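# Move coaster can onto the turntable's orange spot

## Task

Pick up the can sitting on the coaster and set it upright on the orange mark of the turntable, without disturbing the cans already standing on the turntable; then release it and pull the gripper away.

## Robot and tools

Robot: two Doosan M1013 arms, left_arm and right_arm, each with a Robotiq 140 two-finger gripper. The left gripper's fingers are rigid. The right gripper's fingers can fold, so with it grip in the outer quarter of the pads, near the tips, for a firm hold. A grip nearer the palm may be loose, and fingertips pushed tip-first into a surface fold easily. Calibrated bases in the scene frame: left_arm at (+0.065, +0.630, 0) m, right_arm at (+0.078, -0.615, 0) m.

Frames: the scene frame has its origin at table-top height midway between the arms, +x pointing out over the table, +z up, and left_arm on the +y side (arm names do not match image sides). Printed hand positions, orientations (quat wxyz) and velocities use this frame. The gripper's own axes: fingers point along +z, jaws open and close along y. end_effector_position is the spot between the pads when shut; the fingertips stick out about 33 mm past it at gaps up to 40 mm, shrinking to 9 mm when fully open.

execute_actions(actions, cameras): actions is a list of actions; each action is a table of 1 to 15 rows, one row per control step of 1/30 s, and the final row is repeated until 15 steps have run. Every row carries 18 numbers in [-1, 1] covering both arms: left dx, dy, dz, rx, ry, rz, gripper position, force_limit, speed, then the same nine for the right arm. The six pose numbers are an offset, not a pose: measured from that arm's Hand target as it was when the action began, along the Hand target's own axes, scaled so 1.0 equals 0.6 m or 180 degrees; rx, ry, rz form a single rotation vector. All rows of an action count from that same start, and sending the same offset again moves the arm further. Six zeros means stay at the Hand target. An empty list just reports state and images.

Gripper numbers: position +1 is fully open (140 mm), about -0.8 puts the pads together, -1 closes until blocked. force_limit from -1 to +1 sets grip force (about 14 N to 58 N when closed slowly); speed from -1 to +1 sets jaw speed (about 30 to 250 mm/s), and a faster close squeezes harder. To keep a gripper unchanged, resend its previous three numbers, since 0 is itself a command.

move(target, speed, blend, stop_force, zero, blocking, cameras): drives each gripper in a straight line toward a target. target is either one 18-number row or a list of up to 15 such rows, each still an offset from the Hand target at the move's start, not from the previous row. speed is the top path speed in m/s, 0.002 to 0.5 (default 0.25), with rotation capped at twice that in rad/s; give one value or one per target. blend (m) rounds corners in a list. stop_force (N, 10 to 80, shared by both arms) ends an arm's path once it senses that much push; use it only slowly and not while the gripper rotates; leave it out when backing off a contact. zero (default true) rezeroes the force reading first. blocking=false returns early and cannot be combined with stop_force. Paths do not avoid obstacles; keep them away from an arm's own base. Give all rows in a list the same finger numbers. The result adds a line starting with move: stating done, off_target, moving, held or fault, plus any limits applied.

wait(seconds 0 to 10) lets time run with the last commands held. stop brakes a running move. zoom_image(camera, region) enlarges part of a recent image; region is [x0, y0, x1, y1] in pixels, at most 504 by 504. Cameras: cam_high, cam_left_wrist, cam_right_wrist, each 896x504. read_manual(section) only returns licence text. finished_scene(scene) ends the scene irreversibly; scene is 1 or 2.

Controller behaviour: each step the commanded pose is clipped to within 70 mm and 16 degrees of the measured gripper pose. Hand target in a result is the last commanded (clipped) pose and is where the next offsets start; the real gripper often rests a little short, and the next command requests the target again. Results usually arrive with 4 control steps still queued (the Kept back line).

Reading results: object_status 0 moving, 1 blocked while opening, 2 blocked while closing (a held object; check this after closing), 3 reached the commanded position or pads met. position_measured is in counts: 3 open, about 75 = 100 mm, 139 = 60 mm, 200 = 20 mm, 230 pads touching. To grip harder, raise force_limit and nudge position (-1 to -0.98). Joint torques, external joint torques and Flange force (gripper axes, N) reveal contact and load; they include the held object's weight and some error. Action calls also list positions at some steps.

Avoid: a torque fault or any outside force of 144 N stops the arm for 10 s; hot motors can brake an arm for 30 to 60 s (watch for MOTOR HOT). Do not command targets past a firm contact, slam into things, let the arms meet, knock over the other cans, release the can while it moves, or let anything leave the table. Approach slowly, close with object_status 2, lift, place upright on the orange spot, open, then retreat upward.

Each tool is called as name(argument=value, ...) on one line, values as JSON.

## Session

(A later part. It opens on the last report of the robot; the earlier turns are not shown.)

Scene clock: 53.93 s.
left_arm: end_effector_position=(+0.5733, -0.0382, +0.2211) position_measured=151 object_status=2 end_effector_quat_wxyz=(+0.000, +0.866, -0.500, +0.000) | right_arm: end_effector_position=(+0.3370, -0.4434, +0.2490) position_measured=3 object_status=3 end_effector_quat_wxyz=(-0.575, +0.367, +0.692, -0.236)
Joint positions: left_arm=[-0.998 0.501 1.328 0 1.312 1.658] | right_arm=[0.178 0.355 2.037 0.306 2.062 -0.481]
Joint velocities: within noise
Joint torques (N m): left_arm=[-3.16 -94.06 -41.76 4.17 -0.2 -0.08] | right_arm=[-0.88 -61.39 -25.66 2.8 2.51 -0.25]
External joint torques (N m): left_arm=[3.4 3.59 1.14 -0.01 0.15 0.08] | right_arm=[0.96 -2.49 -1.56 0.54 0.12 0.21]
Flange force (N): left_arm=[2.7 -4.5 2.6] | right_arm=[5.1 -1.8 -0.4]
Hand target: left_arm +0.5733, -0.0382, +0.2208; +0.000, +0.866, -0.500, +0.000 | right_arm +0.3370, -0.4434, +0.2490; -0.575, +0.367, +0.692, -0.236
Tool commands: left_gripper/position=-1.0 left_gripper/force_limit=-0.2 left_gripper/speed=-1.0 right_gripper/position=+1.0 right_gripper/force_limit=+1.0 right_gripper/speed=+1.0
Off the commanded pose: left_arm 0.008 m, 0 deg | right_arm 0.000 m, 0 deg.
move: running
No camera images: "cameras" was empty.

wait(seconds=10, cameras=[])

wait(seconds=3.66, cameras=[])

move(target=[0,0,0.15883,0,0,0,-1,-0.2,-1,0,0,0,0,0,0,1,1,1], cameras=[])

execute_actions(actions=[[[0,0,0,0,0,0,0.4,-0.2,0.5,0,0,0,0,0,0,1,1,1]]], cameras=[])

move(target=[0,0,-0.22,0,0,0,0.4,-0.2,0.5,0,0,0,0,0,0,1,1,1], speed=0.3, cameras=["cam_left_wrist","cam_high"])

Scene clock: 57.90 s.
left_arm: end_effector_position=(+0.5733, -0.0382, +0.2133) position_measured=151 object_status=2 end_effector_quat_wxyz=(+0.000, +0.866, -0.500, +0.000) | right_arm: end_effector_position=(+0.3370, -0.4434, +0.2490) position_measured=3 object_status=3 end_effector_quat_wxyz=(-0.575, +0.367, +0.692, -0.236)
Joint positions: left_arm=[-0.998 0.504 1.337 0 1.299 1.658] | right_arm=[0.178 0.355 2.037 0.306 2.062 -0.481]
Joint velocities: within noise
Joint torques (N m): left_arm=[-3.43 -94.42 -40.25 4.16 -0.3 -0.15] | right_arm=[-1.04 -61.19 -25.77 2.79 2.52 -0.23]
External joint torques (N m): left_arm=[3.24 3.88 -0.21 -0.02 0.24 0.15] | right_arm=[0.99 -2.74 -1.69 0.59 0.11 0.19]
Flange force (N): left_arm=[6.5 -4.9 1.1] | right_arm=[5.4 -2.1 -0.4]
Hand target: left_arm +0.5733, -0.0382, +0.2133; +0.000, +0.866, -0.500, +0.000 | right_arm +0.3370, -0.4434, +0.2490; -0.575, +0.367, +0.692, -0.236
Tool commands: left_gripper/position=-1.0 left_gripper/force_limit=-0.2 left_gripper/speed=-1.0 right_gripper/position=+1.0 right_gripper/force_limit=+1.0 right_gripper/speed=+1.0
Off the commanded pose: left_arm 0.000 m, 0 deg | right_arm 0.000 m, 0 deg.
earlier move: done
wait: 3.83 of 10 s (the move ended)
No camera images: "cameras" was empty.

Scene clock: 61.57 s.
left_arm: end_effector_position=(+0.5733, -0.0382, +0.2133) position_measured=151 object_status=2 end_effector_quat_wxyz=(+0.000, +0.866, -0.500, +0.000) | right_arm: end_effector_position=(+0.3370, -0.4434, +0.2490) position_measured=3 object_status=3 end_effector_quat_wxyz=(-0.575, +0.367, +0.692, -0.236)
Joint positions: left_arm=[-0.998 0.504 1.337 0 1.299 1.658] | right_arm=[0.178 0.355 2.037 0.306 2.062 -0.481]
Joint velocities: within noise
Joint torques (N m): left_arm=[-3.48 -94.3 -40.11 4.17 -0.25 -0.16] | right_arm=[-0.8 -61.48 -25.64 2.79 2.46 -0.2]
External joint torques (N m): left_arm=[2.95 4.17 -0.28 -0.05 0.19 0.16] | right_arm=[0.7 -2.36 -1.77 0.58 0.16 0.17]
Flange force (N): left_arm=[7.2 -4.7 1.2] | right_arm=[4.8 -1.9 -1.1]
Hand target: left_arm +0.5733, -0.0382, +0.2133; +0.000, +0.866, -0.500, +0.000 | right_arm +0.3370, -0.4434, +0.2490; -0.575, +0.367, +0.692, -0.236
Tool commands: left_gripper/position=-1.0 left_gripper/force_limit=-0.2 left_gripper/speed=-1.0 right_gripper/position=+1.0 right_gripper/force_limit=+1.0 right_gripper/speed=+1.0
Off the commanded pose: left_arm 0.000 m, 0 deg | right_arm 0.000 m, 0 deg.
wait: 3.67 s; at rest by 0.17 s
No camera images: "cameras" was empty.

Scene clock: 62.37 s.
left_arm: end_effector_position=(+0.5734, -0.0383, +0.1181) position_measured=151 object_status=2 end_effector_quat_wxyz=(+0.000, +0.866, -0.500, +0.000) | right_arm: end_effector_position=(+0.3370, -0.4434, +0.2490) position_measured=3 object_status=3 end_effector_quat_wxyz=(-0.575, +0.367, +0.692, -0.236)
Joint positions: left_arm=[-0.998 0.557 1.434 0 1.15 1.658] | right_arm=[0.178 0.355 2.037 0.306 2.062 -0.481]
Joint velocities: within noise
Joint torques (N m): left_arm=[-3.6 -97.12 -38.38 3.93 -0.28 -0.14] | right_arm=[-0.55 -61.3 -25.68 2.82 2.51 -0.23]
External joint torques (N m): left_arm=[3.58 4.25 0.12 0 0.23 0.14] | right_arm=[0.52 -2.61 -1.78 0.55 0.11 0.2]
Flange force (N): left_arm=[5.8 -5.2 2.6] | right_arm=[4.7 -2.4 -0.9]
Hand target: left_arm +0.5734, -0.0383, +0.1180; +0.000, +0.866, -0.500, +0.000 | right_arm +0.3370, -0.4434, +0.2490; -0.575, +0.367, +0.692, -0.236
Off the commanded pose: left_arm 0.000 m, 0 deg | right_arm 0.000 m, 0 deg.
move: done
No camera images: "cameras" was empty.

Scene clock: 62.73 s.
left_arm: end_effector_position=(+0.5734, -0.0383, +0.1181) position_measured=80 object_status=0 end_effector_quat_wxyz=(+0.000, +0.866, -0.500, +0.000) | right_arm: end_effector_position=(+0.3370, -0.4434, +0.2490) position_measured=3 object_status=3 end_effector_quat_wxyz=(-0.575, +0.367, +0.692, -0.236)
Joint positions: left_arm=[-0.998 0.557 1.434 0 1.15 1.658] | right_arm=[0.178 0.355 2.037 0.306 2.062 -0.481]
Joint velocities: within noise
Joint torques (N m): left_arm=[-3.63 -95.25 -37.11 3.92 -0.28 -0.13] | right_arm=[-1.17 -61.23 -25.68 2.8 2.49 -0.22]
External joint torques (N m): left_arm=[3.23 2.68 -1 -0.03 0.23 0.13] | right_arm=[1.36 -3.2 -1.89 0.59 0.14 0.18]
Flange force (N): left_arm=[6.2 -4.8 0.6] | right_arm=[6.4 -2.4 -0.3]
Hand target: left_arm +0.5734, -0.0383, +0.1180; +0.000, +0.866, -0.500, +0.000 | right_arm +0.3370, -0.4434, +0.2490; -0.575, +0.367, +0.692, -0.236
Off the commanded pose: left_arm 0.000 m, 0 deg | right_arm 0.000 m, 0 deg.
Kept back: 4 steps.
Step readings (end_effector_position of left_arm | right_arm):
0: (+0.5734, -0.0383, +0.1181) | (+0.3370, -0.4434, +0.2490)
1: (+0.5734, -0.0383, +0.1181) | (+0.3370, -0.4434, +0.2490)
2: (+0.5734, -0.0383, +0.1181) | (+0.3370, -0.4434, +0.2490)
4: (+0.5734, -0.0383, +0.1181) | (+0.3370, -0.4434, +0.2490)
8: (+0.5734, -0.0383, +0.1181) | (+0.3370, -0.4434, +0.2490)
No camera images: "cameras" was empty.

Scene clock: 63.93 s.
left_arm: end_effector_position=(+0.5733, -0.0382, +0.2502) position_measured=78 object_status=3 end_effector_quat_wxyz=(+0.000, +0.866, -0.501, +0.000) | right_arm: end_effector_position=(+0.3370, -0.4434, +0.2490) position_measured=3 object_status=3 end_effector_quat_wxyz=(-0.575, +0.367, +0.692, -0.236)
Joint positions: left_arm=[-0.998 0.489 1.292 0 1.359 1.658] | right_arm=[0.178 0.355 2.037 0.306 2.062 -0.481]
Joint velocities: within noise
Joint torques (N m): left_arm=[-3.47 -90.93 -39.52 4.27 -0.29 -0.12] | right_arm=[-1.14 -61.5 -25.63 2.78 2.48 -0.21]
External joint torques (N m): left_arm=[3.51 2.72 -1 -0.11 0.23 0.12] | right_arm=[1.09 -1.7 -1.73 0.58 0.13 0.17]
Flange force (N): left_arm=[6.8 -5.2 -0.7] | right_arm=[4.9 -0.5 -1.4]
Hand target: left_arm +0.5733, -0.0382, +0.2500; +0.000, +0.866, -0.500, +0.000 | right_arm +0.3370, -0.4434, +0.2490; -0.575, +0.367, +0.692, -0.236
Off the commanded pose: left_arm 0.000 m, 0 deg | right_arm 0.000 m, 0 deg.
move: done
camera_calibration:
cam_left_wrist: T_world_to_cam=[[-0.851869, -0.523736, 0.00438483, 0.473576], [-0.492438, 0.803756, 0.333888, 0.234261], [-0.178394, 0.28227, -0.942603, 0.493329], [0, 0, 0, 1]] pos_world=[0.606791, -0.0795111, 0.384719]
Images, in order (width x height): cam_high 896x504, cam_left_wrist 896x504.

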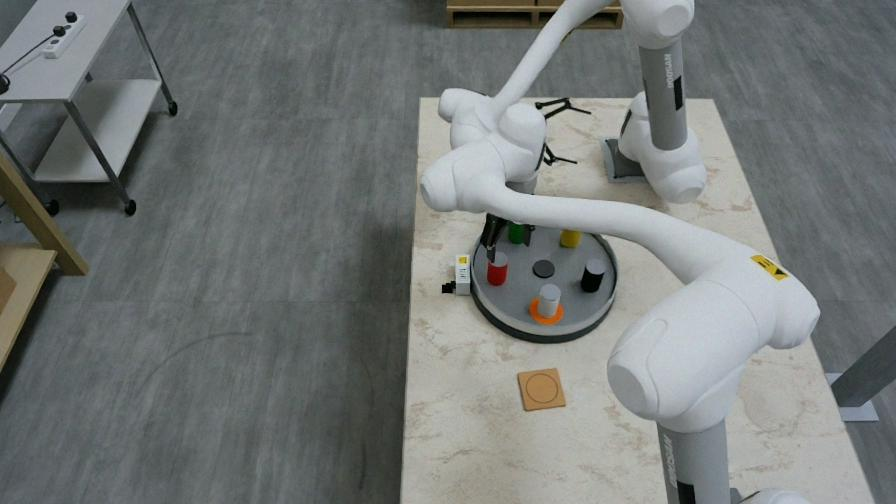

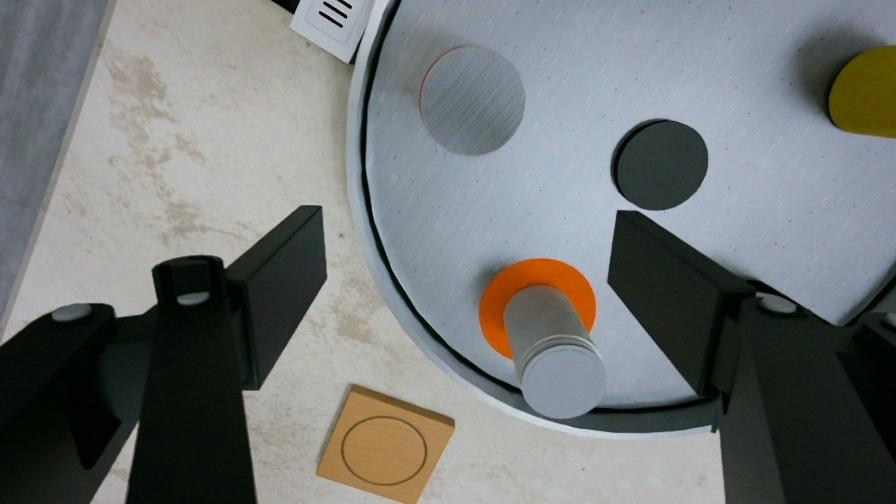

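zoom_image(camera="cam_left_wrist", region=[440, 220, 660, 440])

move(target=[-0.5165,-0.1057,-0.15,0,0,0,0.4,-0.2,0.5,0,0,0,0,0,0,1,1,1], speed=0.35, cameras=["cam_high"])

wait(seconds=3.5, cameras=["cam_high"])

zoom_image(camera="cam_high", region=[440, 190, 640, 350])

Scaled by 2.291 from the camera's 896x504 image, which has a finer 1280x720 frame.

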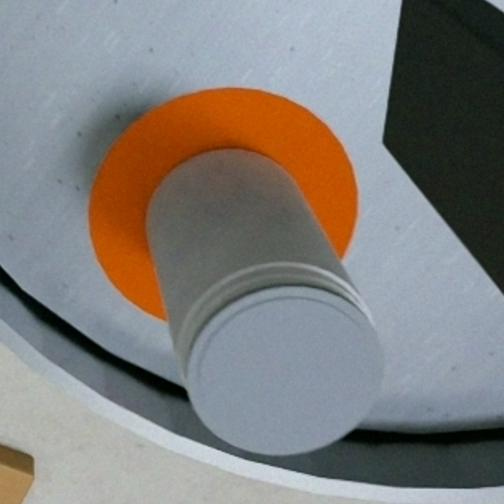

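Scene clock: 65.53 s.
left_arm: end_effector_position=(+0.4736, +0.2621, +0.3396) position_measured=78 object_status=3 end_effector_quat_wxyz=(+0.000, +0.866, -0.501, +0.000) | right_arm: end_effector_position=(+0.3370, -0.4434, +0.2490) position_measured=3 object_status=3 end_effector_quat_wxyz=(-0.575, +0.367, +0.692, -0.236)
Joint positions: left_arm=[-0.832 -0.003 1.754 0 1.39 1.824] | right_arm=[0.178 0.355 2.037 0.306 2.062 -0.481]
Joint velocities: within noise
Joint torques (N m): left_arm=[-4.2 -41.32 -39.93 4.33 -0.3 -0.16] | right_arm=[-0.65 -61.47 -25.71 2.81 2.51 -0.23]
External joint torques (N m): left_arm=[4.36 -0.24 -1.49 -0.08 0.25 0.16] | right_arm=[0.59 -2.7 -1.67 0.55 0.12 0.19]
Flange force (N): left_arm=[-0.1 -8.6 -2.8] | right_arm=[4.8 -2.5 -0.6]
Hand target: left_arm +0.4736, +0.2621, +0.3397; +0.000, +0.866, -0.500, +0.000 | right_arm +0.3370, -0.4434, +0.2490; -0.575, +0.367, +0.692, -0.236
Off the commanded pose: left_arm 0.000 m, 0 deg | right_arm 0.000 m, 0 deg.
move: done
Images, in order (width x height): cam_high 896x504.

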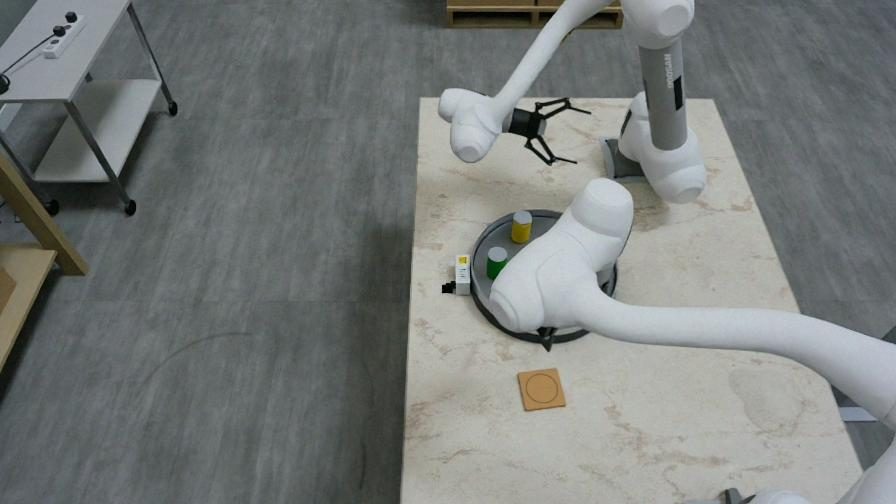

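Scene clock: 69.03 s.
left_arm: end_effector_position=(+0.4736, +0.2621, +0.3397) position_measured=78 object_status=3 end_effector_quat_wxyz=(+0.000, +0.866, -0.500, +0.000) | right_arm: end_effector_position=(+0.3370, -0.4434, +0.2490) position_measured=3 object_status=3 end_effector_quat_wxyz=(-0.575, +0.367, +0.692, -0.236)
Joint positions: left_arm=[-0.832 -0.003 1.754 -0.001 1.39 1.824] | right_arm=[0.178 0.355 2.037 0.306 2.062 -0.481]
Joint velocities: within noise
Joint torques (N m): left_arm=[-3.57 -41.43 -40.28 4.19 -0.34 -0.09] | right_arm=[-0.78 -61.32 -25.68 2.83 2.49 -0.23]
External joint torques (N m): left_arm=[3.74 -0.02 -1.17 0.05 0.29 0.09] | right_arm=[0.81 -2.89 -1.85 0.55 0.14 0.2]
Flange force (N): left_arm=[0.0 -7.3 -2.3] | right_arm=[5.4 -2.5 -0.7]
Hand target: left_arm +0.4736, +0.2621, +0.3397; +0.000, +0.866, -0.500, +0.000 | right_arm +0.3370, -0.4434, +0.2490; -0.575, +0.367, +0.692, -0.236
Tool commands: left_gripper/position=+0.4 left_gripper/force_limit=-0.2 left_gripper/speed=+0.5 right_gripper/position=+1.0 right_gripper/force_limit=+1.0 right_gripper/speed=+1.0
Off the commanded pose: left_arm 0.000 m, 0 deg | right_arm 0.000 m, 0 deg.
wait: 3.50 s; at rest by 0.17 s
Images, in order (width x height): cam_high 896x504.

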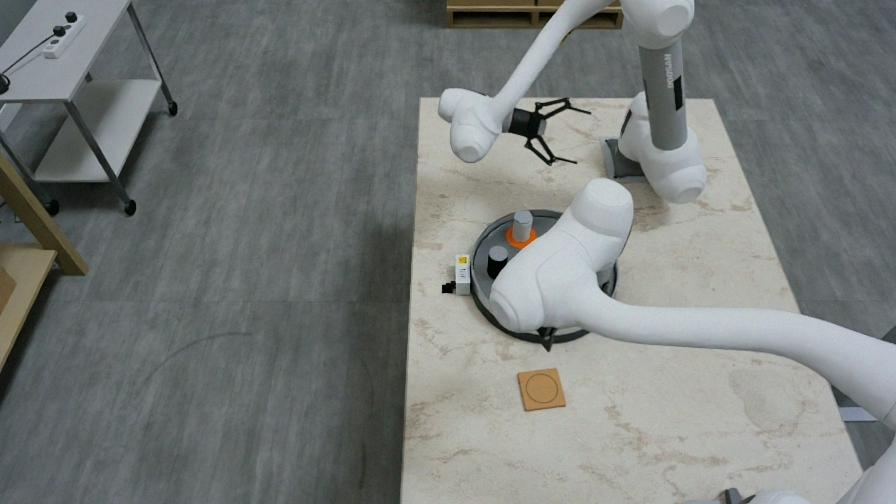

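Scaled by 2.520 from the camera's 896x504 image, which has a finer 1280x720 frame.

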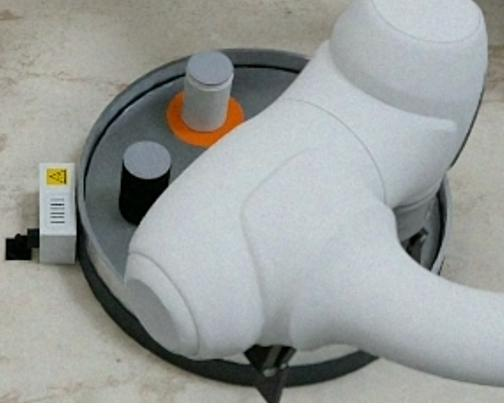

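finished_scene(scene=2)

The scene is finished: the task was done.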